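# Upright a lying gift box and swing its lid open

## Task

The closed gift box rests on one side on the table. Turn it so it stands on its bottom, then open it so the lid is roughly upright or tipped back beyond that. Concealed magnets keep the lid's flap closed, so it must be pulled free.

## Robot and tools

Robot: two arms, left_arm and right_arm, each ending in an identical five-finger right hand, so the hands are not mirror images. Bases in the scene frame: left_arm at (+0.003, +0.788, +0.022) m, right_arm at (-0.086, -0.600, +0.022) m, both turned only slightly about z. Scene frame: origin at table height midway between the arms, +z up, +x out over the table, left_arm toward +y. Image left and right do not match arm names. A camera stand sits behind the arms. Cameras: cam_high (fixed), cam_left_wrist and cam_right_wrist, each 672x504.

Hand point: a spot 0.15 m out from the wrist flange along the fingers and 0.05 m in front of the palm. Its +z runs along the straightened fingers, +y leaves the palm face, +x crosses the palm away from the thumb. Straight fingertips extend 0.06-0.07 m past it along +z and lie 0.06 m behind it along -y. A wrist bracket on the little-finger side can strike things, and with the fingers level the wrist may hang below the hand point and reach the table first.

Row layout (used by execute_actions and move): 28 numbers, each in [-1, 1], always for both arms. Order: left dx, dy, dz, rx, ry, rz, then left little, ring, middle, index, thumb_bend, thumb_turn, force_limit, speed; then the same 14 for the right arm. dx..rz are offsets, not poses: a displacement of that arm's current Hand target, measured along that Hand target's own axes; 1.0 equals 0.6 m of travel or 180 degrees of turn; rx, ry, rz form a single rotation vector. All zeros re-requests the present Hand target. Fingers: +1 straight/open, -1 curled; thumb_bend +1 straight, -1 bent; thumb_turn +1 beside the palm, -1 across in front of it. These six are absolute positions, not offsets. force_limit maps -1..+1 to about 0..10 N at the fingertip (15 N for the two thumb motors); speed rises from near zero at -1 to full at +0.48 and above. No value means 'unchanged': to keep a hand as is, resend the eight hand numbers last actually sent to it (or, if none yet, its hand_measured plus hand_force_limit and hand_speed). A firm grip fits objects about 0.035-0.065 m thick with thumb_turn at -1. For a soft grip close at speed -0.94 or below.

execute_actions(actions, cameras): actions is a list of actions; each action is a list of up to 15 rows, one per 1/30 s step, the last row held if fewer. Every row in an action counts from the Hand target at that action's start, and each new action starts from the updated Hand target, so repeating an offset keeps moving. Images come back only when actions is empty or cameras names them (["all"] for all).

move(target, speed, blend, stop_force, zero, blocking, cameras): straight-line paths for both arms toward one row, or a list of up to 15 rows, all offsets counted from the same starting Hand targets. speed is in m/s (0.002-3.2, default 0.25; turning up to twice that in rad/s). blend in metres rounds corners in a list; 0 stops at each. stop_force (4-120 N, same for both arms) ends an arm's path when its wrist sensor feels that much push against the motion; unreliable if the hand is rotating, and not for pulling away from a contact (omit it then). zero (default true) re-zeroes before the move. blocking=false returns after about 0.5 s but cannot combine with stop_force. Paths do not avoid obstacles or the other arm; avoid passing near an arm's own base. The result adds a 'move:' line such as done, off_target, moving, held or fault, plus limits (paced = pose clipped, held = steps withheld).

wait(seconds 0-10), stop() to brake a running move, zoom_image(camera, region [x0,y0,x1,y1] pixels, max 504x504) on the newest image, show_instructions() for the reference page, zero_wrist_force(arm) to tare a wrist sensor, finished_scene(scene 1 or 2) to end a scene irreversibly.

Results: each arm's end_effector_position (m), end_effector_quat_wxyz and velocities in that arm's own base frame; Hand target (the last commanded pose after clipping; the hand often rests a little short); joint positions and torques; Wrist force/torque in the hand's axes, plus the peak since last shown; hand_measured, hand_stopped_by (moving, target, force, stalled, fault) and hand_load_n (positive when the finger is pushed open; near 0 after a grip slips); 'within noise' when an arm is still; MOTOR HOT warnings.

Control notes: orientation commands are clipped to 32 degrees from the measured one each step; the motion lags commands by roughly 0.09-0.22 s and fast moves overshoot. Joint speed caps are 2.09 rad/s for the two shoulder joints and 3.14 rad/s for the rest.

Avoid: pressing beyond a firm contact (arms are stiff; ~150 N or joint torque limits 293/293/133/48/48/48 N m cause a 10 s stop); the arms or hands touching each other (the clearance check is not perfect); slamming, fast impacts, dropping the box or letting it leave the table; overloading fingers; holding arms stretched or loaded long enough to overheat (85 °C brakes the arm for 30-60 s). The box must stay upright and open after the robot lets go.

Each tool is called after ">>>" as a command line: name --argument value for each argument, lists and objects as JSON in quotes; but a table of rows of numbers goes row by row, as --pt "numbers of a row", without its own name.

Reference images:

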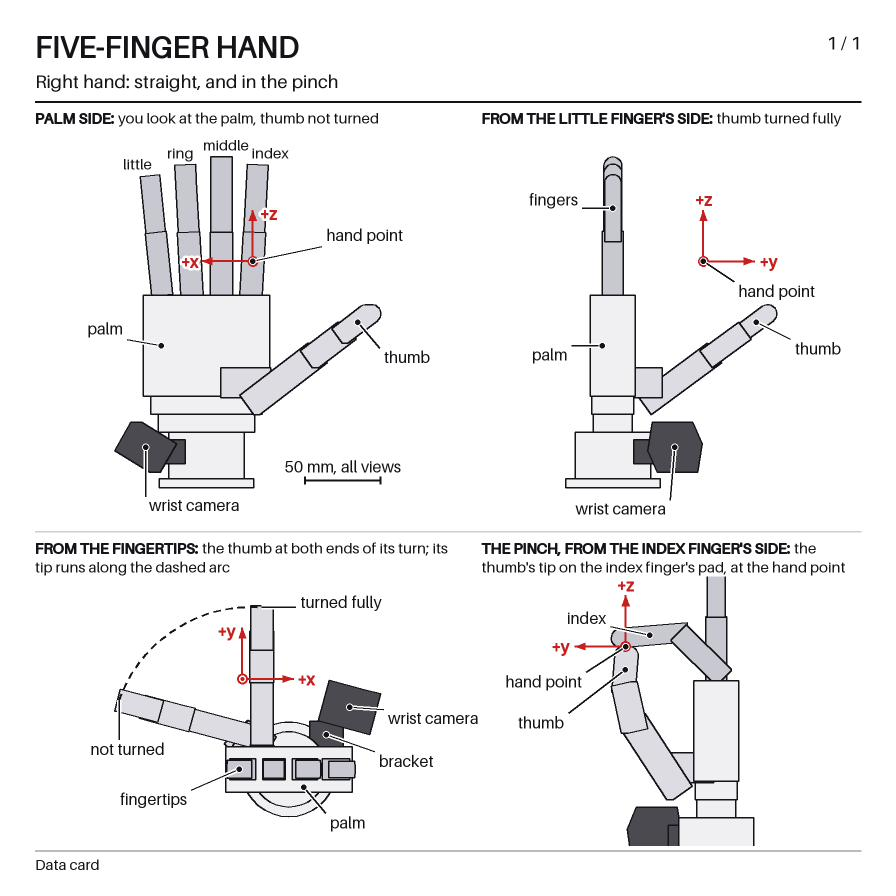

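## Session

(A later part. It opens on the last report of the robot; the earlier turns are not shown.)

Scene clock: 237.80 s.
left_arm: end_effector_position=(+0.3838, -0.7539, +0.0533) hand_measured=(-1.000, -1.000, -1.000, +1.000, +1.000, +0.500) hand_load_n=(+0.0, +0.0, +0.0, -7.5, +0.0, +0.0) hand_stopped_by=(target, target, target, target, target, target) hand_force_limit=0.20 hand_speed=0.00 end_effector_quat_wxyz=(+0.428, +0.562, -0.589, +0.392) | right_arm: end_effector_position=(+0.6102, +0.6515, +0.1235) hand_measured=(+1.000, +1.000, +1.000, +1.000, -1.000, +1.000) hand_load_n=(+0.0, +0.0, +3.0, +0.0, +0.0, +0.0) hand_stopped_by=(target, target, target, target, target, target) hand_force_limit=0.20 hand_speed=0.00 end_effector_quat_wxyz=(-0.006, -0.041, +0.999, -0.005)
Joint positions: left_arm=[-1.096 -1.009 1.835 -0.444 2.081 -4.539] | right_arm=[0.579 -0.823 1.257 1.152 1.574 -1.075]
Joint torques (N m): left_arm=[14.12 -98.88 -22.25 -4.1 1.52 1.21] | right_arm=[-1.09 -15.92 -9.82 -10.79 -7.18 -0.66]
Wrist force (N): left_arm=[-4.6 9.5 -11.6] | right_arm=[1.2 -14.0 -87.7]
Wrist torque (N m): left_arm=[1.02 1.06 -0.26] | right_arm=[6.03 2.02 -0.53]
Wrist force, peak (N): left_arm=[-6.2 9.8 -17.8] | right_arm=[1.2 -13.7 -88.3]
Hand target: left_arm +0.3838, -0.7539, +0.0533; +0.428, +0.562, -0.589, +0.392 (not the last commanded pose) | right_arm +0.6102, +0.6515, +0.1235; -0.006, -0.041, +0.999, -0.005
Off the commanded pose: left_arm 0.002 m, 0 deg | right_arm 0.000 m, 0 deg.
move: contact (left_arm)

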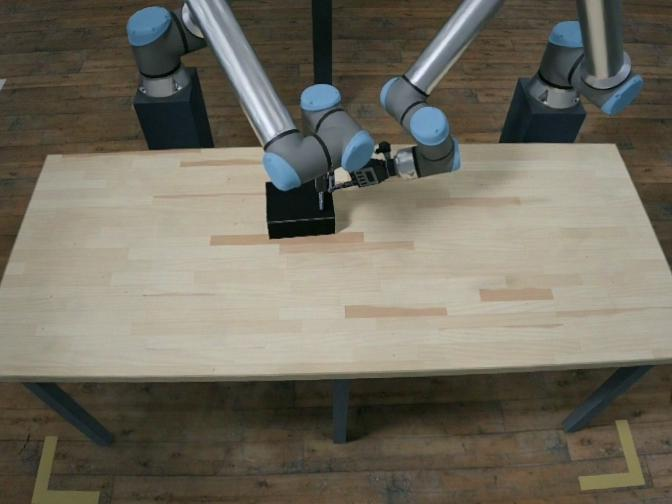

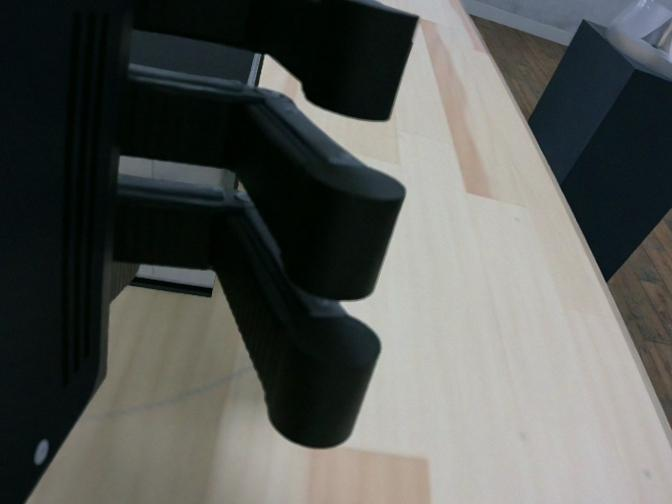

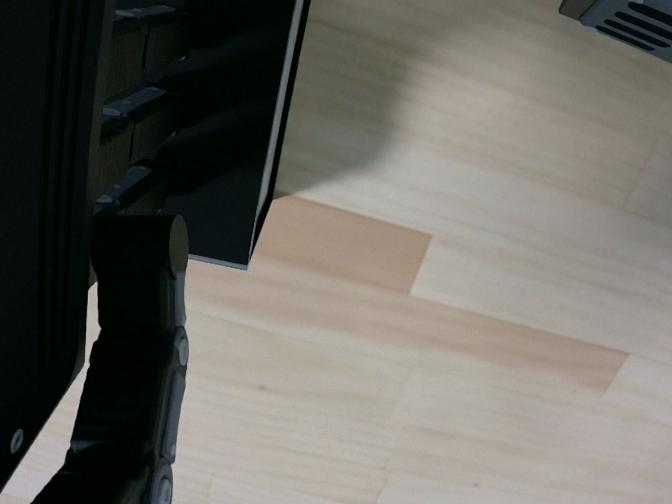

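>>> move --pt "0.0015 0 0.0045 0 0 0 -1 -1 -1 1 1 0.5 0.2 0 0 0 0 0 0 0 1 1 1 1 -1 1 0.2 0" --pt "0.0075 0.06 0.02 0 0 0 -1 -1 -1 1 1 0.5 0.2 0 0 0 0 0 0 0 1 1 1 1 -1 1 0.2 0" --speed 0.02 --cameras '["all"]'

>>> zoom_image --camera "cam_high" --region '[250, 140, 390, 250]'

Scene clock: 244.40 s.
left_arm: end_effector_position=(+0.3474, -0.7644, +0.0544) hand_measured=(-1.000, -1.000, -1.000, +1.000, +1.000, +0.500) hand_load_n=(+0.0, +0.0, +0.5, +0.0, +0.0, +0.0) hand_stopped_by=(target, target, target, target, target, target) hand_force_limit=0.20 hand_speed=0.00 end_effector_quat_wxyz=(+0.428, +0.562, -0.589, +0.392) | right_arm: end_effector_position=(+0.6102, +0.6515, +0.1235) hand_measured=(+1.000, +1.000, +1.000, +1.000, -1.000, +1.000) hand_load_n=(+0.0, +0.0, +2.0, +0.0, +0.0, +0.0) hand_stopped_by=(target, target, target, target, target, target) hand_force_limit=0.20 hand_speed=0.00 end_effector_quat_wxyz=(-0.006, -0.041, +0.999, -0.005)
Joint positions: left_arm=[-1.152 -1.031 1.871 -0.469 2.029 -4.562] | right_arm=[0.579 -0.823 1.257 1.152 1.574 -1.075]
Joint torques (N m): left_arm=[-7.99 -95.97 -15.92 -2.14 -2.56 -2.28] | right_arm=[0.74 -27.94 -5.12 -10.68 -0.01 -1.07]
Wrist force (N): left_arm=[-3.7 2.6 -3.3] | right_arm=[8.7 -10.3 -86.9]
Wrist torque (N m): left_arm=[0.95 1.10 -0.20] | right_arm=[5.78 2.46 -0.10]
Wrist force, peak (N): left_arm=[-6.1 11.5 -20.9] | right_arm=[-0.7 -13.8 -88.3]
Hand target: left_arm +0.3471, -0.7644, +0.0544; +0.428, +0.562, -0.589, +0.392 | right_arm +0.6102, +0.6515, +0.1235; -0.006, -0.041, +0.999, -0.005
Off the commanded pose: left_arm 0.000 m, 0 deg | right_arm 0.000 m, 0 deg.
move: done

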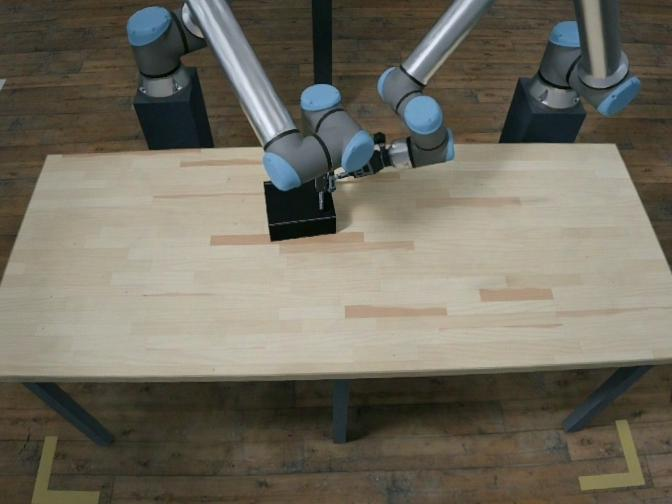

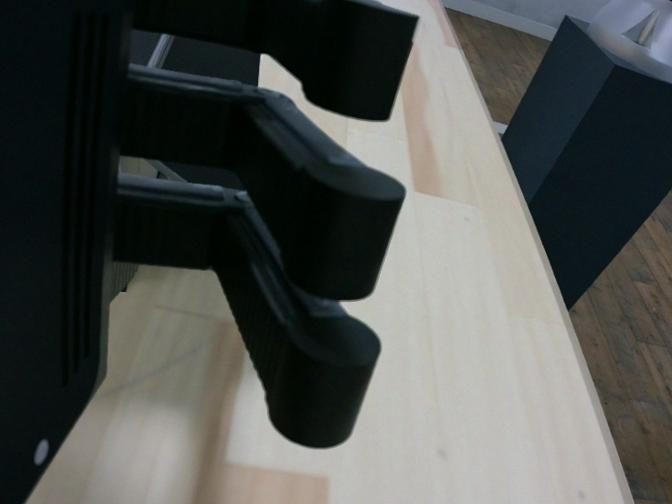

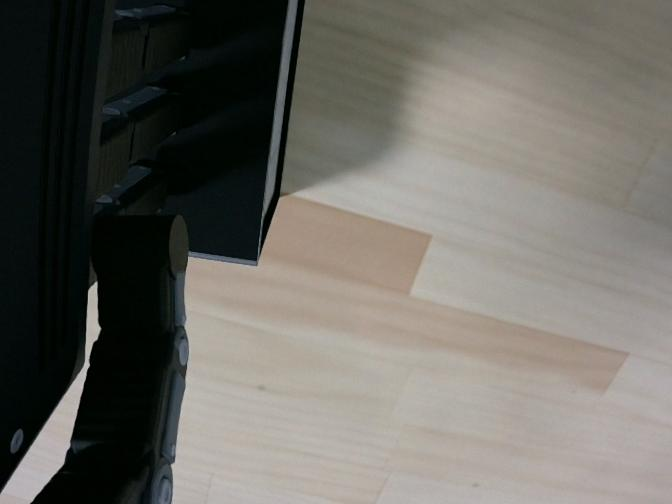

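Scaled by 3.600.

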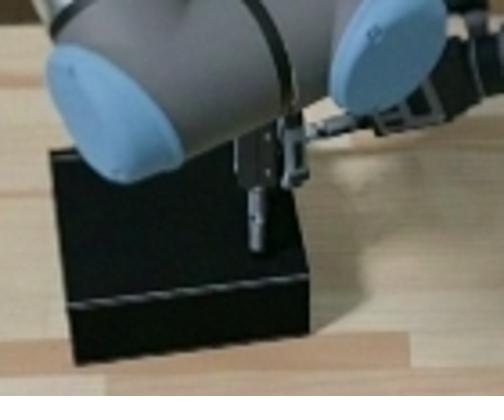

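>>> move --pt "-0.05 0.0 -0.14 0 0 0 -1 -1 -1 -0.9 1 0.5 0.2 0 0 0 0 0 0 0 1 1 1 1 -1 1 0.2 0" --cameras '["cam_left_wrist","cam_right_wrist"]'

>>> zoom_image --camera "cam_left_wrist" --region '[100, 0, 350, 250]'

Scene clock: 248.90 s.
left_arm: end_effector_position=(+0.3525, -0.6757, +0.0533) hand_measured=(-1.000, -1.000, -1.000, -0.900, +1.000, +0.500) hand_load_n=(+0.0, +0.0, +0.0, +0.0, +0.0, +0.0) hand_stopped_by=(target, target, target, target, target, target) hand_force_limit=0.20 hand_speed=0.00 end_effector_quat_wxyz=(+0.428, +0.562, -0.589, +0.392) | right_arm: end_effector_position=(+0.6102, +0.6515, +0.1235) hand_measured=(+1.000, +1.000, +1.000, +1.000, -1.000, +1.000) hand_load_n=(+0.0, +0.0, +2.0, +0.0, +0.0, +0.0) hand_stopped_by=(target, target, target, target, target, target) hand_force_limit=0.20 hand_speed=0.00 end_effector_quat_wxyz=(-0.006, -0.041, +0.999, -0.005)
Joint positions: left_arm=[-1.082 -1.101 2.001 -0.516 2.094 -4.533] | right_arm=[0.579 -0.823 1.257 1.152 1.574 -1.075]
Joint torques (N m): left_arm=[10.53 -88.08 -13.72 -2.18 3.39 1.57] | right_arm=[3.52 -29.97 -0.32 -10.77 0.87 -0.72]
Wrist force (N): left_arm=[-3.2 3.2 -3.3] | right_arm=[7.8 -9.9 -86.8]
Wrist torque (N m): left_arm=[0.89 1.10 -0.52] | right_arm=[5.78 2.55 -0.13]
Wrist force, peak (N): left_arm=[-4.0 3.5 -4.0] | right_arm=[9.0 -10.4 -87.4]
Hand target: left_arm +0.3525, -0.6754, +0.0533; +0.428, +0.562, -0.589, +0.392 | right_arm +0.6102, +0.6515, +0.1235; -0.006, -0.041, +0.999, -0.005
Off the commanded pose: left_arm 0.000 m, 0 deg | right_arm 0.000 m, 0 deg.
move: done
Images, in order (width x height): cam_left_wrist 672x504, cam_right_wrist 672x504.

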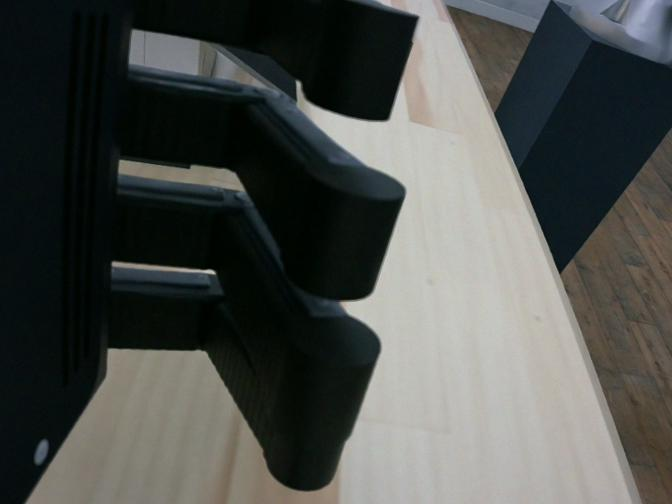

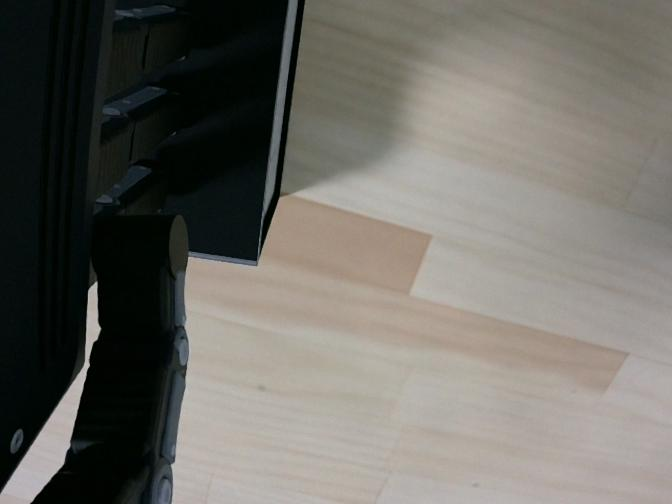

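Scaled by 2.016.

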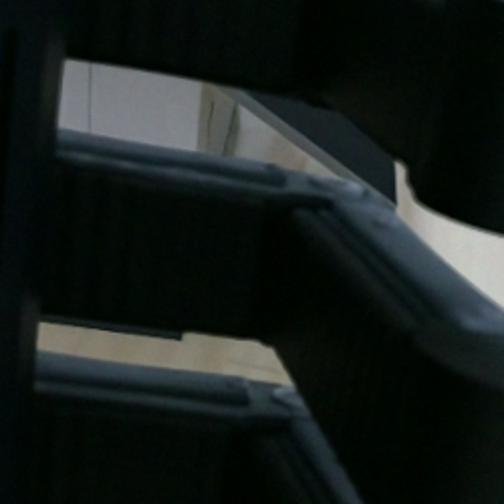

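>>> move --pt "0.011 -0.071 0 0 0 0 -1 -1 -1 1 1 0.5 0.2 0 0 0 -0.1 0 0 0 1 1 1 1 -1 1 0.2 0" --pt "0.011 -0.071 0 0 0 0 -1 -1 -1 1 1 0.5 0.2 0 0 -0.53 -0.2 0 0 0 1 1 1 1 -1 1 0.2 0" --speed 0.3

>>> move --pt "0.055 0 0.15 0 0 0 -1 -1 -1 1 1 0.5 0.2 0 0 0 0 0 0 0 1 1 1 1 -1 1 0.2 0" --speed 0.04 --stop_force 4

>>> move --pt "0.09 0 -0.023 0 0 0 -1 -1 -1 1 1 0.5 0.2 0 0 0 0 0 0 0 1 1 1 1 -1 1 0.2 0" --speed 0.05 --cameras '["all"]'

>>> zoom_image --camera "cam_high" --region '[240, 120, 400, 260]'

Scene clock: 258.73 s.
left_arm: end_effector_position=(+0.3950, -0.6802, +0.0587) hand_measured=(-1.000, -1.000, -1.000, +1.000, +1.000, +0.500) hand_load_n=(+0.0, +0.5, +0.0, +0.0, +0.0, +0.0) hand_stopped_by=(target, target, target, target, target, target) hand_force_limit=0.20 hand_speed=0.00 end_effector_quat_wxyz=(+0.428, +0.562, -0.589, +0.392) | right_arm: end_effector_position=(+0.6378, +0.3362, +0.2465) hand_measured=(+1.000, +1.000, +1.000, +1.000, -1.000, +1.000) hand_load_n=(+0.0, +0.0, +0.0, +0.0, +0.0, +0.0) hand_stopped_by=(target, target, target, target, target, target) hand_force_limit=0.20 hand_speed=0.00 end_effector_quat_wxyz=(-0.006, -0.041, +0.999, -0.005)
Joint positions: left_arm=[-1.025 -1.066 1.926 -0.462 2.147 -4.507] | right_arm=[0.161 -1.155 1.566 1.173 1.58 -1.492]
Joint torques (N m): left_arm=[11.96 -56.72 -41.31 2.5 3.31 1.34] | right_arm=[-11.23 -73.33 -27.47 4.15 -2.84 -1.83]
Wrist force (N): left_arm=[-3.2 3.1 -3.4] | right_arm=[-0.1 -0.9 -1.1]
Wrist torque (N m): left_arm=[0.87 1.07 -0.50] | right_arm=[-0.09 0.08 0.08]
Wrist force, peak (N): left_arm=[-3.6 3.6 -3.5] | right_arm=[8.7 -10.6 -87.1]
Hand target: left_arm +0.3950, -0.6802, +0.0587; +0.428, +0.562, -0.589, +0.392 | right_arm +0.6378, +0.3359, +0.2466; -0.006, -0.041, +0.999, -0.005
Off the commanded pose: left_arm 0.000 m, 0 deg | right_arm 0.000 m, 0 deg.
move: done

Scene clock: 262.33 s.
left_arm: end_effector_position=(+0.3892, -0.7758, +0.0607) hand_measured=(-1.000, -1.000, -1.000, +1.000, +1.000, +0.500) hand_load_n=(+0.0, +0.0, +0.0, +0.0, +0.0, +0.0) hand_stopped_by=(target, target, target, target, target, target) hand_force_limit=0.20 hand_speed=0.00 end_effector_quat_wxyz=(+0.428, +0.562, -0.589, +0.392) | right_arm: end_effector_position=(+0.6378, +0.3359, +0.2466) hand_measured=(+1.000, +1.000, +1.000, +1.000, -1.000, +1.000) hand_load_n=(+0.0, +0.0, +0.0, +0.0, +0.0, +0.0) hand_stopped_by=(target, target, target, target, target, target) hand_force_limit=0.20 hand_speed=0.00 end_effector_quat_wxyz=(-0.006, -0.041, +0.999, -0.005)
Joint positions: left_arm=[-1.103 -0.995 1.789 -0.414 2.074 -4.542] | right_arm=[0.161 -1.156 1.566 1.173 1.58 -1.492]
Joint torques (N m): left_arm=[-7.79 -66.17 -44.18 1.86 -2.49 -2.18] | right_arm=[-11.56 -72.56 -26.44 7.63 -2.68 -1.83]
Wrist force (N): left_arm=[-4.2 3.5 -3.4] | right_arm=[0.5 -1.1 -1.1]
Wrist torque (N m): left_arm=[0.91 1.08 -0.25] | right_arm=[-0.11 -0.02 0.10]
Wrist force, peak (N): left_arm=[-4.6 3.7 -3.8] | right_arm=[0.3 -1.6 -1.3]
Hand target: left_arm +0.3892, -0.7758, +0.0607; +0.428, +0.562, -0.589, +0.392 | right_arm +0.6378, +0.3359, +0.2466; -0.006, -0.041, +0.999, -0.005
Off the commanded pose: left_arm 0.000 m, 0 deg | right_arm 0.000 m, 0 deg.
move: done

Scene clock: 263.97 s.
left_arm: end_effector_position=(+0.3899, -0.7804, +0.1160) hand_measured=(-1.000, -1.000, -1.000, +1.000, +1.000, +0.500) hand_load_n=(+0.0, +0.0, +0.0, +0.0, +0.0, +0.0) hand_stopped_by=(target, target, target, target, target, target) hand_force_limit=0.20 hand_speed=0.00 end_effector_quat_wxyz=(+0.428, +0.562, -0.589, +0.392) | right_arm: end_effector_position=(+0.6378, +0.3359, +0.2466) hand_measured=(+1.000, +1.000, +1.000, +1.000, -1.000, +1.000) hand_load_n=(+0.0, +0.0, +0.0, +0.0, +0.0, +0.0) hand_stopped_by=(target, target, target, target, target, target) hand_force_limit=0.20 hand_speed=0.00 end_effector_quat_wxyz=(-0.006, -0.041, +0.999, -0.005)
Joint positions: left_arm=[-1.105 -1.053 1.759 -0.326 2.072 -4.543] | right_arm=[0.161 -1.156 1.566 1.173 1.58 -1.492]
Joint torques (N m): left_arm=[-7.6 -97.52 -46.9 1.82 -2.5 -1.03] | right_arm=[-10.75 -74.99 -26.62 7.51 -2.78 -1.96]
Wrist force (N): left_arm=[-4.4 3.1 -3.4] | right_arm=[0.1 -0.9 -1.0]
Wrist torque (N m): left_arm=[0.90 1.09 -0.26] | right_arm=[-0.08 0.05 0.09]
Wrist force, peak (N): left_arm=[-5.0 3.6 -3.7] | right_arm=[-0.1 -1.5 -1.0]
Hand target: left_arm +0.3900, -0.7804, +0.1162; +0.428, +0.562, -0.589, +0.392 | right_arm +0.6378, +0.3359, +0.2466; -0.006, -0.041, +0.999, -0.005
Off the commanded pose: left_arm 0.000 m, 0 deg | right_arm 0.000 m, 0 deg.
move: done

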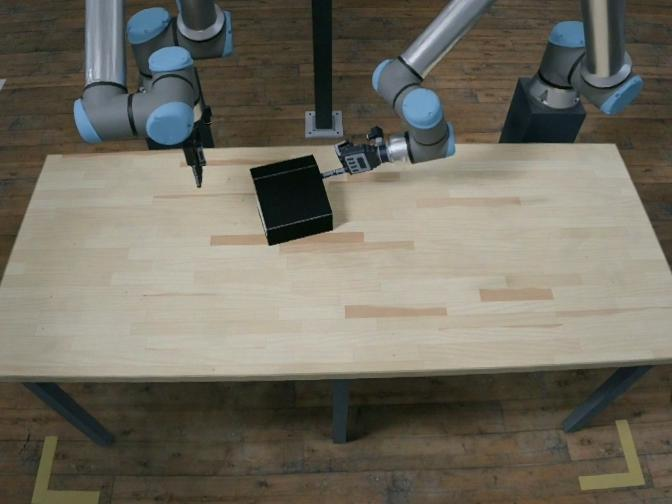

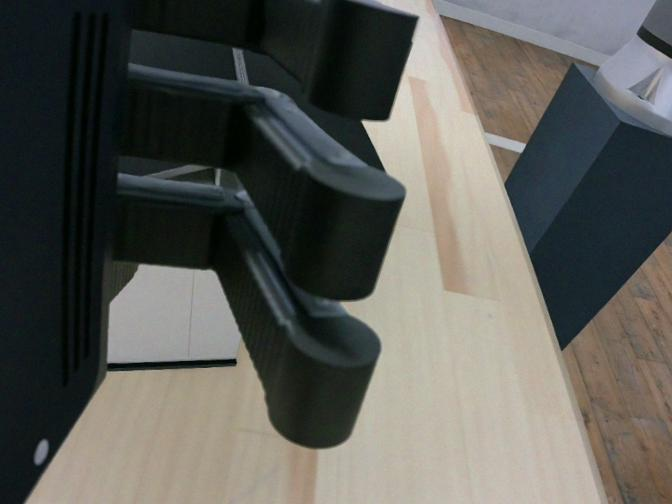

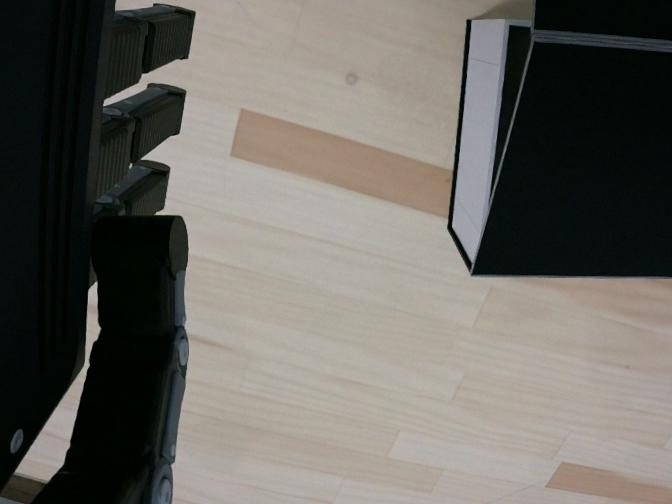

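Scaled by 3.150.

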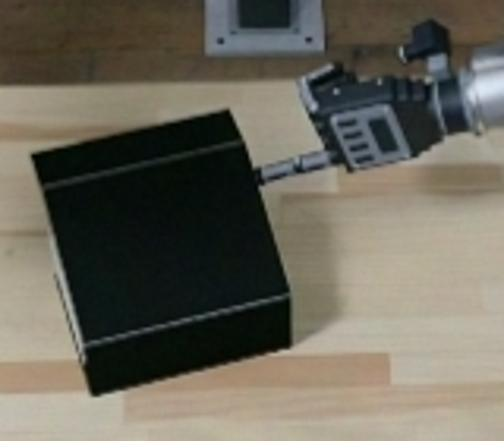

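>>> move --pt "0.047 0 -0.014 0 0 0 -1 -1 -1 1 1 0.5 0.2 0 0 0 0 0 0 0 1 1 1 1 -1 1 0.2 0" --pt "0.072 -0.02 0.027 0 0 0 -1 -1 -1 1 1 0.5 0.2 0 0 0 0 0 0 0 1 1 1 1 -1 1 0.2 0" --pt "0.117 -0.06 0.028 0 0 0 -1 -1 -1 1 1 0.5 0.2 0 0 0 0 0 0 0 1 1 1 1 -1 1 0.2 0" --pt "0.156 -0.155 0.015 0 0 0 -1 -1 -1 1 1 0.5 0.2 0 0 0 0 0 0 0 1 1 1 1 -1 1 0.2 0" --pt "0.156 -0.25 0.015 0 0 0 -1 -1 -1 1 1 0.5 0.2 0 0 0 0 0 0 0 1 1 1 1 -1 1 0.2 0" --speed 0.08 --blend 0.01 --cameras '["all"]'

Scene clock: 273.67 s.
left_arm: end_effector_position=(+0.5387, -0.8285, +0.1990) hand_measured=(-1.000, -1.000, -1.000, +1.000, +1.000, +0.500) hand_load_n=(+0.0, +0.0, +0.0, +0.0, +0.0, +0.0) hand_stopped_by=(target, target, target, target, target, target) hand_force_limit=0.20 hand_speed=0.00 end_effector_quat_wxyz=(+0.428, +0.562, -0.589, +0.392) | right_arm: end_effector_position=(+0.6378, +0.3359, +0.2466) hand_measured=(+1.000, +1.000, +1.000, +1.000, -1.000, +1.000) hand_load_n=(-0.5, +0.0, +0.0, +0.0, +0.0, +0.0) hand_stopped_by=(target, target, target, target, target, target) hand_force_limit=0.20 hand_speed=0.00 end_effector_quat_wxyz=(-0.006, -0.041, +0.999, -0.005)
Joint positions: left_arm=[-0.97 -0.927 1.374 -0.035 2.197 -4.481] | right_arm=[0.161 -1.156 1.566 1.173 1.58 -1.492]
Joint torques (N m): left_arm=[11.32 -76.47 -52.69 2.47 3.79 1.74] | right_arm=[-11.4 -75.45 -27.94 7.62 -2.58 -1.82]
Wrist force (N): left_arm=[-3.3 3.4 -3.4] | right_arm=[-0.3 -0.7 -0.9]
Wrist torque (N m): left_arm=[0.98 1.10 -0.47] | right_arm=[-0.07 0.09 0.07]
Wrist force, peak (N): left_arm=[-4.1 3.5 -4.3] | right_arm=[-0.1 -1.8 -1.1]
Hand target: left_arm +0.5389, -0.8285, +0.1990; +0.428, +0.562, -0.589, +0.392 | right_arm +0.6378, +0.3359, +0.2466; -0.006, -0.041, +0.999, -0.005
Off the commanded pose: left_arm 0.000 m, 0 deg | right_arm 0.000 m, 0 deg.
move: done

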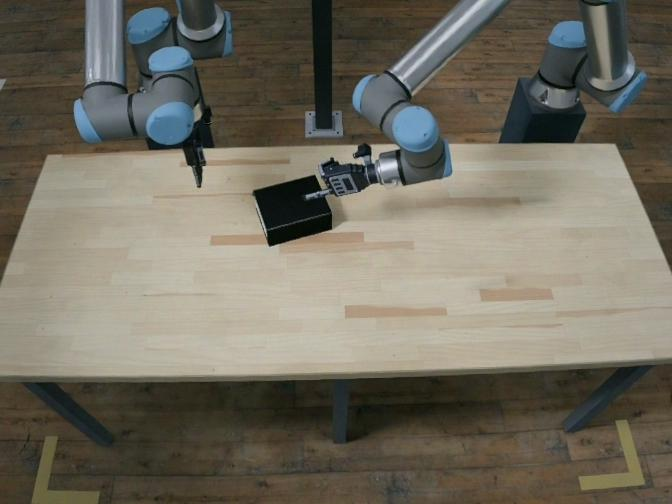

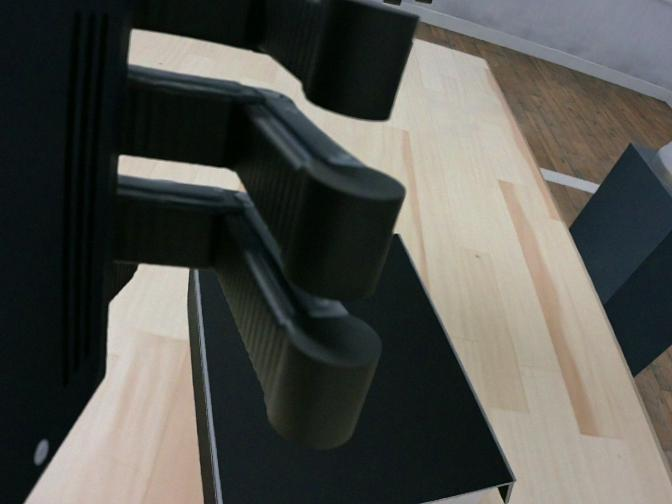

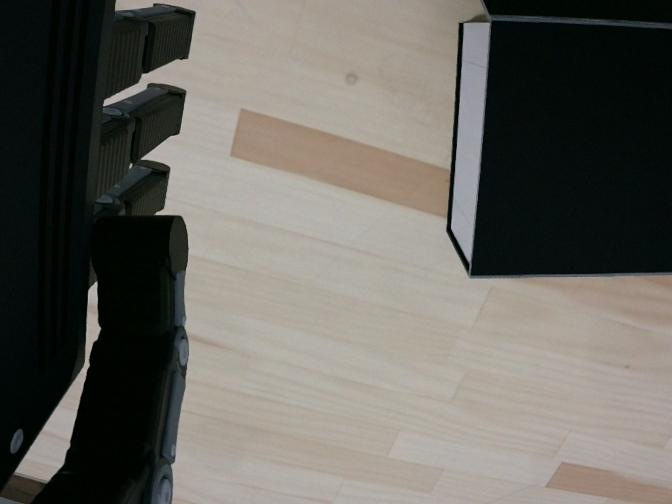

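>>> move --pt "-0.084 0 -0.232 0 0 0 -1 -1 -1 1 1 0.5 0.2 0 0 0 0 0 0 0 1 1 1 1 -1 1 0.2 0" --pt "-0.303 0.24 -0.152 0 0 0 -1 -1 -1 1 1 0.5 0.2 0 0 0 0 0 0 0 1 1 1 1 -1 1 0.2 0" --speed 0.3 --cameras '["cam_left_wrist","cam_high"]'

>>> move --pt "0.068 0 0.188 0 0 0 -1 -1 -1 1 1 0.5 0.2 0 0 0 0 0 0 0 1 1 1 1 -1 1 0.2 0" --speed 0.04 --stop_force 4 --cameras '["cam_high"]'

>>> zoom_image --camera "cam_high" --region '[240, 120, 400, 260]'

Scene clock: 286.60 s.
left_arm: end_effector_position=(+0.4015, -0.6745, +0.0596) hand_measured=(-1.000, -1.000, -1.000, +1.000, +1.000, +0.500) hand_load_n=(+0.0, +0.0, +0.0, +0.0, +0.0, +0.0) hand_stopped_by=(target, target, target, target, target, target) hand_force_limit=0.20 hand_speed=0.00 end_effector_quat_wxyz=(+0.428, +0.562, -0.589, +0.392) | right_arm: end_effector_position=(+0.6378, +0.3359, +0.2466) hand_measured=(+1.000, +1.000, +1.000, +1.000, -1.000, +1.000) hand_load_n=(+0.0, +0.0, +0.0, +0.0, +0.0, +0.0) hand_stopped_by=(target, target, target, target, target, target) hand_force_limit=0.20 hand_speed=0.00 end_effector_quat_wxyz=(-0.006, -0.041, +0.999, -0.005)
Joint positions: left_arm=[-1.011 -1.066 1.923 -0.456 2.159 -4.501] | right_arm=[0.161 -1.156 1.566 1.173 1.58 -1.492]
Joint torques (N m): left_arm=[-11.33 -57.19 -16.77 -1.92 -2.59 -2.56] | right_arm=[-12.06 -72.55 -26.71 7.53 -2.66 -1.78]
Wrist force (N): left_arm=[-3.2 3.4 -3.7] | right_arm=[0.0 -0.9 -0.8]
Wrist torque (N m): left_arm=[0.93 1.07 -0.17] | right_arm=[-0.11 0.04 0.09]
Wrist force, peak (N): left_arm=[-4.6 4.4 -3.3] | right_arm=[0.2 -1.3 -1.5]
Hand target: left_arm +0.4014, -0.6745, +0.0594; +0.428, +0.562, -0.589, +0.392 | right_arm +0.6378, +0.3359, +0.2466; -0.006, -0.041, +0.999, -0.005
Off the commanded pose: left_arm 0.000 m, 0 deg | right_arm 0.000 m, 0 deg.
move: done
Images, in order (width x height): cam_high 672x504, cam_left_wrist 672x504.

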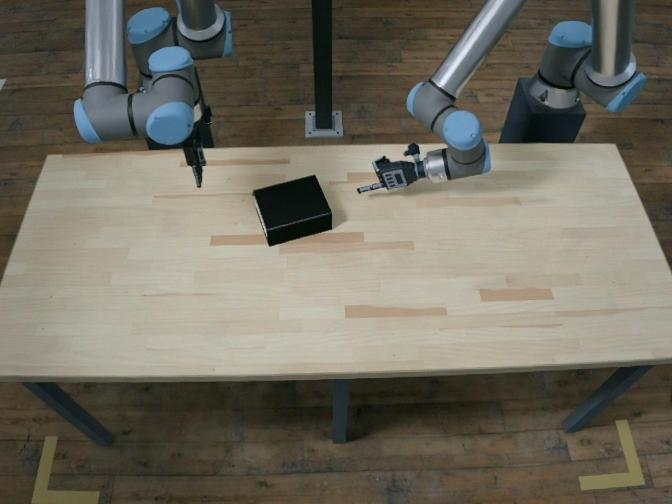

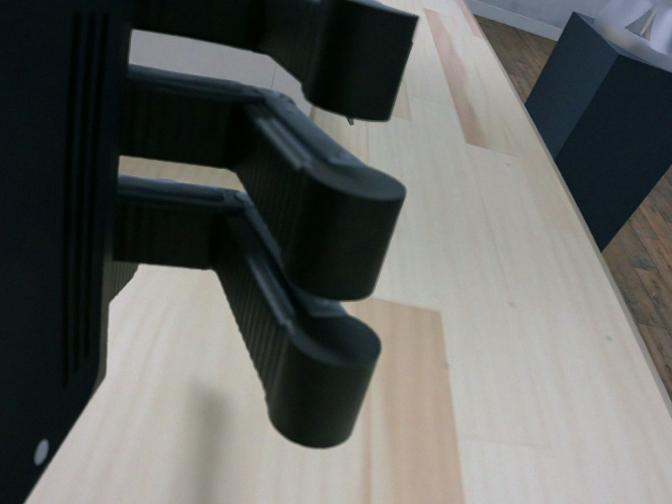

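Scene clock: 290.80 s.
left_arm: end_effector_position=(+0.3941, -0.7942, +0.0614) hand_measured=(-1.000, -1.000, -1.000, +1.000, +1.000, +0.500) hand_load_n=(+0.0, -0.5, +0.0, -0.5, +0.0, +0.0) hand_stopped_by=(target, target, target, target, target, target) hand_force_limit=0.20 hand_speed=0.00 end_effector_quat_wxyz=(+0.428, +0.562, -0.589, +0.392) | right_arm: end_effector_position=(+0.6378, +0.3359, +0.2466) hand_measured=(+1.000, +1.000, +1.000, +1.000, -1.000, +1.000) hand_load_n=(+0.0, +0.0, +0.0, +0.0, +0.0, +0.0) hand_stopped_by=(target, target, target, target, target, target) hand_force_limit=0.20 hand_speed=0.00 end_effector_quat_wxyz=(-0.006, -0.041, +0.999, -0.005)
Joint positions: left_arm=[-1.109 -0.975 1.751 -0.397 2.069 -4.544] | right_arm=[0.161 -1.156 1.566 1.173 1.58 -1.492]
Joint torques (N m): left_arm=[-7.78 -67.17 -45.09 1.62 -2.58 -2.1] | right_arm=[-12.26 -74.32 -28.17 7.43 -2.59 -1.67]
Wrist force (N): left_arm=[-4.0 4.1 -3.9] | right_arm=[0.1 -1.0 -0.7]
Wrist torque (N m): left_arm=[1.04 1.10 -0.21] | right_arm=[-0.12 0.04 0.09]
Wrist force, peak (N): left_arm=[-4.3 3.8 -3.9] | right_arm=[0.3 -1.2 -1.7]
Hand target: left_arm +0.3941, -0.7942, +0.0614; +0.428, +0.562, -0.589, +0.392 | right_arm +0.6378, +0.3359, +0.2466; -0.006, -0.041, +0.999, -0.005
Off the commanded pose: left_arm 0.000 m, 0 deg | right_arm 0.000 m, 0 deg.
move: done
Images, in order (width x height): cam_high 672x504.

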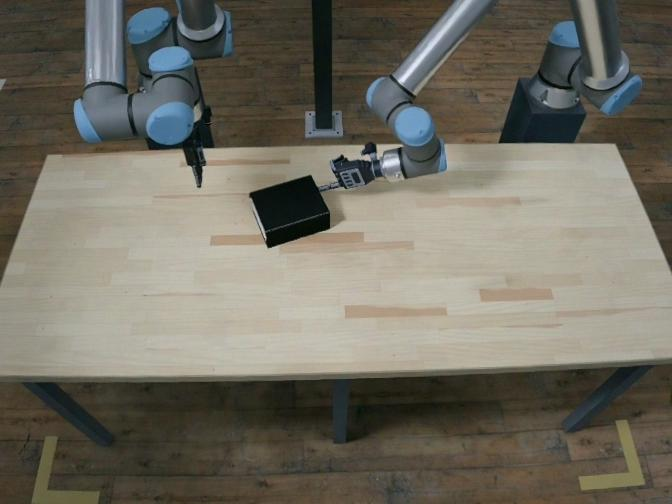

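Scaled by 3.150.

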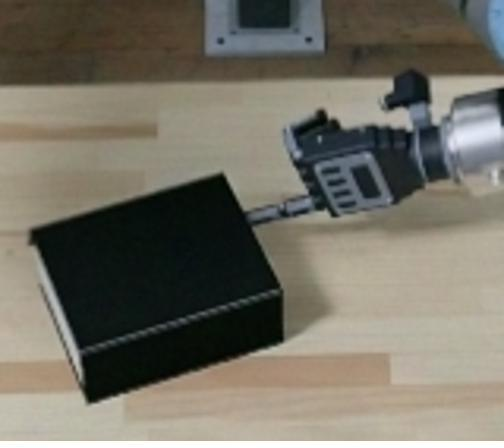

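>>> move --pt "0.09 0 -0.023 0 0 0 -1 -1 -1 1 1 0.5 0.2 0 0 0 0 0 0 0 1 1 1 1 -1 1 0.2 0" --pt "0.118 0 0.05 0 0 0 -1 -1 -1 1 1 0.5 0.2 0 0 0 0 0 0 0 1 1 1 1 -1 1 0.2 0" --speed 0.05 --cameras '["cam_high","cam_right_wrist"]'

>>> zoom_image --camera "cam_high" --region '[240, 120, 400, 260]'

Scene clock: 298.13 s.
left_arm: end_effector_position=(+0.3920, -0.8453, +0.1186) hand_measured=(-1.000, -1.000, -1.000, +1.000, +1.000, +0.500) hand_load_n=(+0.0, +0.0, +0.0, -0.5, +0.5, +0.0) hand_stopped_by=(target, target, target, target, target, target) hand_force_limit=0.20 hand_speed=0.00 end_effector_quat_wxyz=(+0.428, +0.562, -0.589, +0.392) | right_arm: end_effector_position=(+0.6378, +0.3359, +0.2466) hand_measured=(+1.000, +1.000, +1.000, +1.000, -1.000, +1.000) hand_load_n=(+0.0, +0.0, +0.0, +0.0, +0.0, +0.0) hand_stopped_by=(target, target, target, target, target, target) hand_force_limit=0.20 hand_speed=0.00 end_effector_quat_wxyz=(-0.006, -0.041, +0.999, -0.005)
Joint positions: left_arm=[-1.142 -0.989 1.642 -0.281 2.038 -4.558] | right_arm=[0.161 -1.156 1.566 1.173 1.58 -1.492]
Joint torques (N m): left_arm=[-8.57 -69.58 -47.08 1.71 -2.79 -2.27] | right_arm=[-11.6 -74.64 -27.32 7.6 -2.62 -1.84]
Wrist force (N): left_arm=[-4.3 3.3 -3.9] | right_arm=[-0.3 -1.2 -0.9]
Wrist torque (N m): left_arm=[0.91 1.06 -0.23] | right_arm=[-0.14 0.10 0.06]
Wrist force, peak (N): left_arm=[-4.8 3.6 -4.0] | right_arm=[0.0 -1.0 -1.8]
Hand target: left_arm +0.3920, -0.8455, +0.1186; +0.428, +0.562, -0.589, +0.392 | right_arm +0.6378, +0.3359, +0.2466; -0.006, -0.041, +0.999, -0.005
Off the commanded pose: left_arm 0.000 m, 0 deg | right_arm 0.000 m, 0 deg.
move: done
Images, in order (width x height): cam_high 672x504, cam_right_wrist 672x504.

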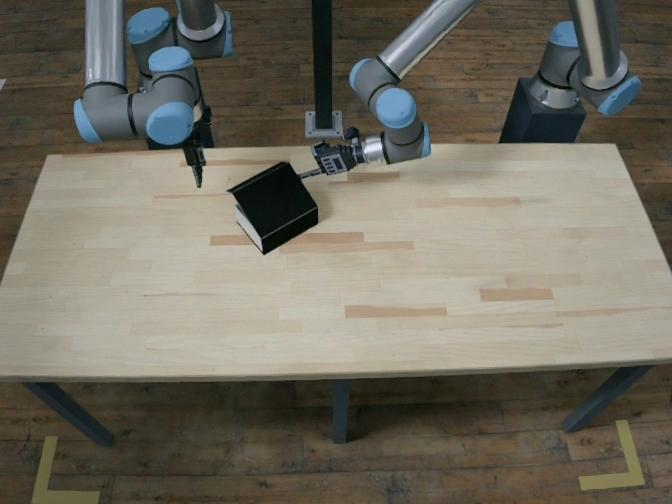

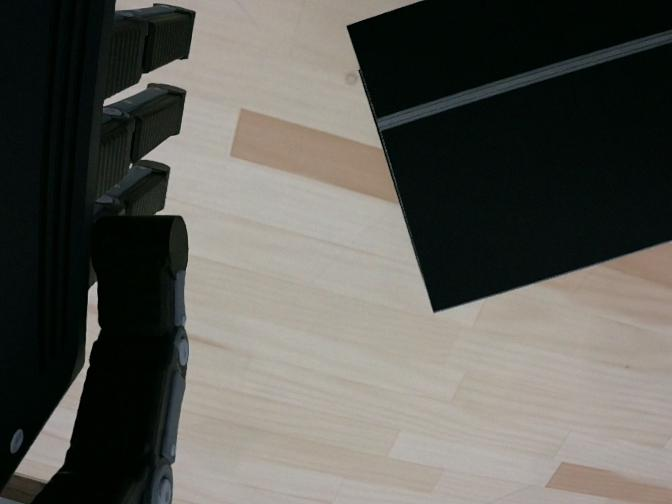

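Scaled by 3.150.

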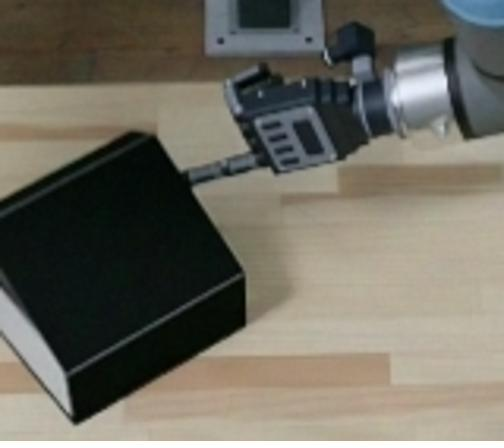

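>>> move --pt "0.055 0 -0.018 0 0 0 -1 -1 -1 1 1 0.5 0.2 0 0 0 0 0 0 0 1 1 1 1 -1 1 0.2 0" --pt "0.11 -0.052 -0.035 0 0 0 -1 -1 -1 1 1 0.5 0.2 0 0 0 0 0 0 0 1 1 1 1 -1 1 0.2 0" --speed 0.06 --cameras '["cam_high","cam_right_wrist","cam_left_wrist"]'

>>> zoom_image --camera "cam_high" --region '[200, 120, 360, 260]'

Scene clock: 310.03 s.
left_arm: end_effector_position=(+0.4242, -0.8491, +0.1870) hand_measured=(-1.000, -1.000, -1.000, +1.000, +1.000, +0.500) hand_load_n=(+0.0, +0.0, +0.0, +0.0, +0.0, +0.0) hand_stopped_by=(target, target, target, target, target, target) hand_force_limit=0.20 hand_speed=0.00 end_effector_quat_wxyz=(+0.428, +0.562, -0.589, +0.392) | right_arm: end_effector_position=(+0.6378, +0.3359, +0.2466) hand_measured=(+1.000, +1.000, +1.000, +1.000, -1.000, +1.000) hand_load_n=(+0.0, +0.0, +0.0, +0.0, +0.0, +0.0) hand_stopped_by=(target, target, target, target, target, target) hand_force_limit=0.20 hand_speed=0.00 end_effector_quat_wxyz=(-0.006, -0.041, +0.999, -0.005)
Joint positions: left_arm=[-1.106 -1.018 1.548 -0.15 2.072 -4.543] | right_arm=[0.161 -1.156 1.566 1.173 1.58 -1.492]
Joint torques (N m): left_arm=[13.86 -70.46 -51.55 2.3 3.38 1.42] | right_arm=[-11.28 -74.69 -27.44 7.87 -2.6 -1.88]
Wrist force (N): left_arm=[-3.4 3.3 -3.3] | right_arm=[0.2 -0.8 -0.9]
Wrist torque (N m): left_arm=[0.91 1.11 -0.51] | right_arm=[-0.07 0.02 0.10]
Wrist force, peak (N): left_arm=[-4.9 3.4 -3.9] | right_arm=[-0.1 -1.7 -1.4]
Hand target: left_arm +0.4243, -0.8491, +0.1872; +0.428, +0.562, -0.589, +0.392 | right_arm +0.6378, +0.3359, +0.2466; -0.006, -0.041, +0.999, -0.005
Off the commanded pose: left_arm 0.000 m, 0 deg | right_arm 0.000 m, 0 deg.
move: done

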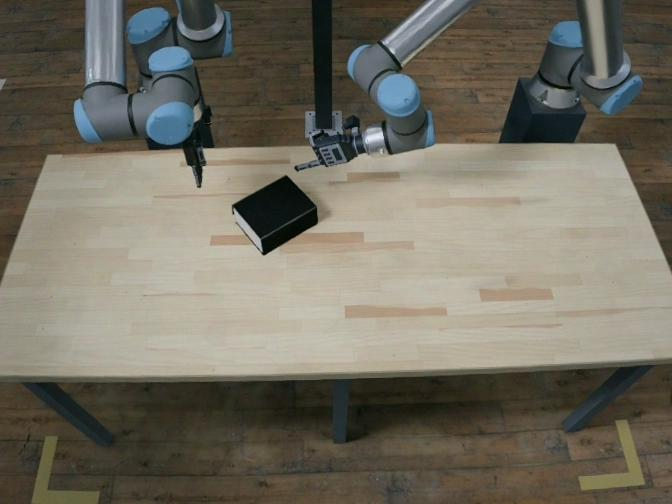

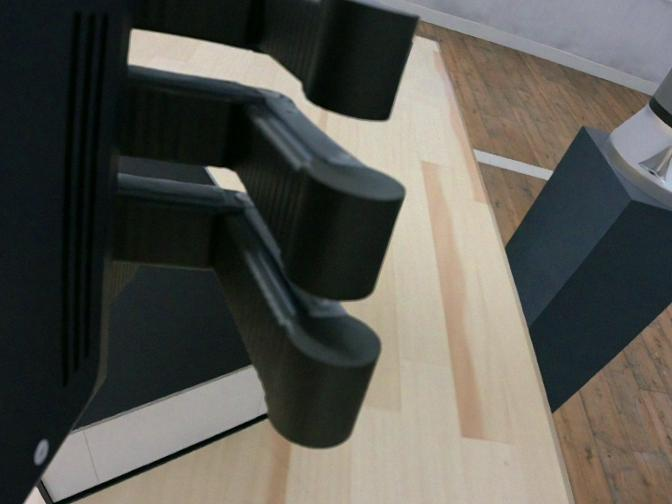

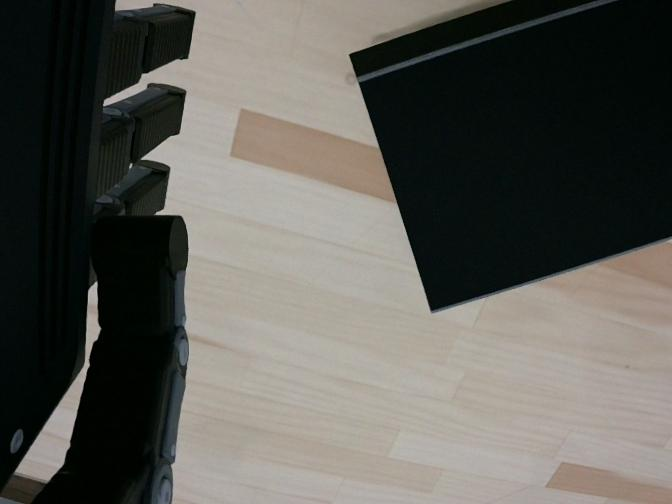

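Scaled by 3.150.

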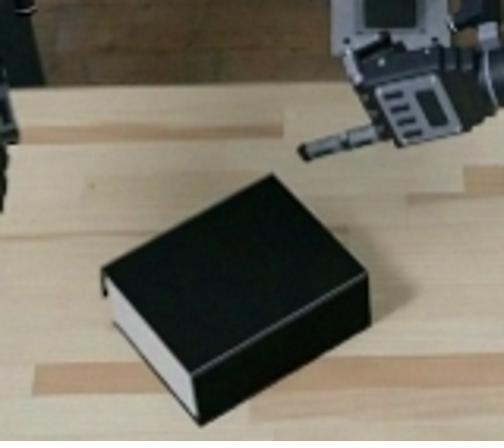

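>>> move --pt "-0.045 0 -0.125 0 0 0 -1 -1 -1 1 1 0.5 0.2 0 -0.127 0.115 0.0 0 0 -0.155 1 1 1 1 -1 1 0.2 0" --pt "-0.207 0.177 0.041 0.13 0 -0.047 -1 -1 -1 1 1 0.5 0.2 0 -0.127 0.115 0.3 0 0 -0.155 1 1 1 1 -1 1 0.2 0" --speed 0.25 --cameras '["all"]'

>>> zoom_image --camera "cam_high" --region '[200, 120, 360, 260]'

Scene clock: 338.10 s.
left_arm: end_effector_position=(+0.3171, -0.8254, +0.0638) hand_measured=(-1.000, -1.000, -1.000, +1.000, +1.000, +0.500) hand_load_n=(+0.0, +0.0, +0.0, +0.0, +0.0, +0.0) hand_stopped_by=(target, target, target, target, target, target) hand_force_limit=0.20 hand_speed=0.00 end_effector_quat_wxyz=(+0.333, +0.678, -0.455, +0.471) | right_arm: end_effector_position=(+0.7060, +0.4090, +0.0651) hand_measured=(+1.000, +1.000, +1.000, +1.000, -1.000, +1.000) hand_load_n=(+0.0, +0.0, +0.0, +0.0, +0.0, +0.0) hand_stopped_by=(target, target, target, target, target, target) hand_force_limit=0.20 hand_speed=0.00 end_effector_quat_wxyz=(-0.007, -0.281, +0.960, -0.004)
Joint positions: left_arm=[-1.382 -1.087 1.938 -0.506 1.406 -4.797] | right_arm=[0.228 -0.836 1.397 1.023 1.579 -1.913]
Joint torques (N m): left_arm=[-4.31 -55.03 -16.18 -2.42 -2.78 -1.89] | right_arm=[-4.57 -74.15 -24.49 1.06 -2.83 0.78]
Wrist force (N): left_arm=[-3.6 3.2 -3.5] | right_arm=[0.2 -1.0 -0.8]
Wrist torque (N m): left_arm=[0.85 1.12 -0.19] | right_arm=[-0.14 0.00 0.12]
Wrist force, peak (N): left_arm=[-4.0 4.1 -3.7] | right_arm=[0.0 -1.0 -2.5]
Hand target: left_arm +0.3171, -0.8254, +0.0638; +0.333, +0.678, -0.455, +0.471 | right_arm +0.7060, +0.4090, +0.0650; -0.007, -0.281, +0.960, -0.004
Off the commanded pose: left_arm 0.000 m, 0 deg | right_arm 0.000 m, 0 deg.
move: done

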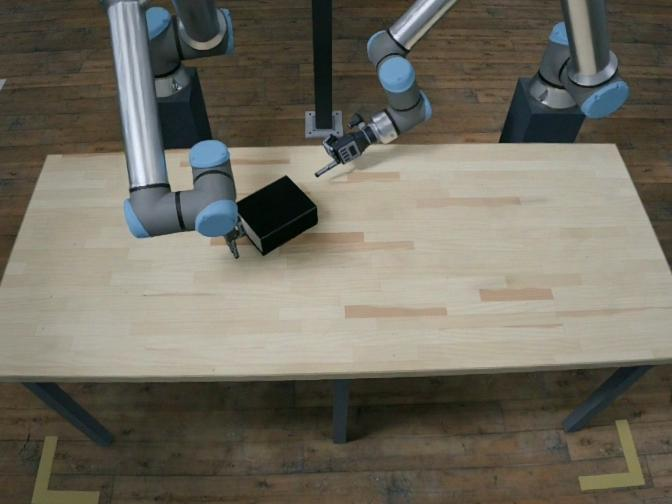

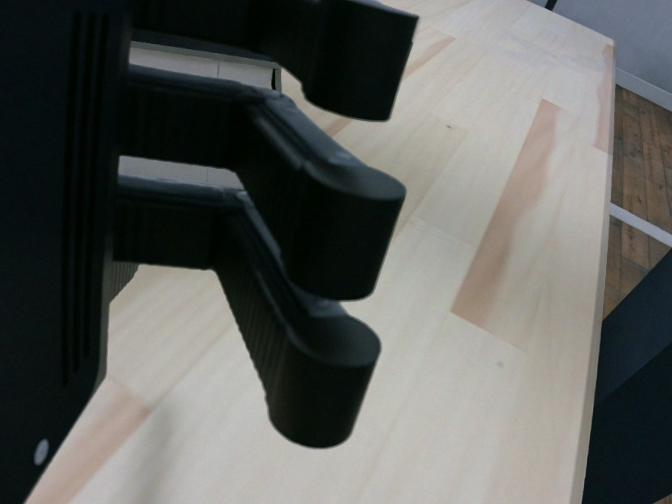

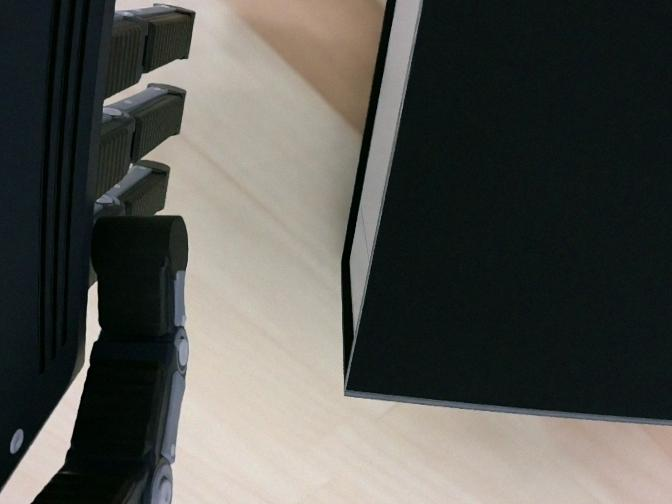

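Scaled by 3.150.

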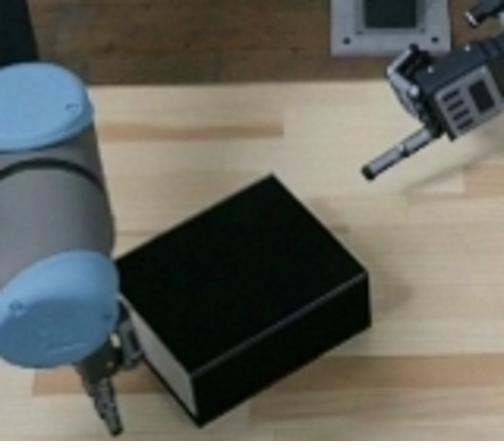

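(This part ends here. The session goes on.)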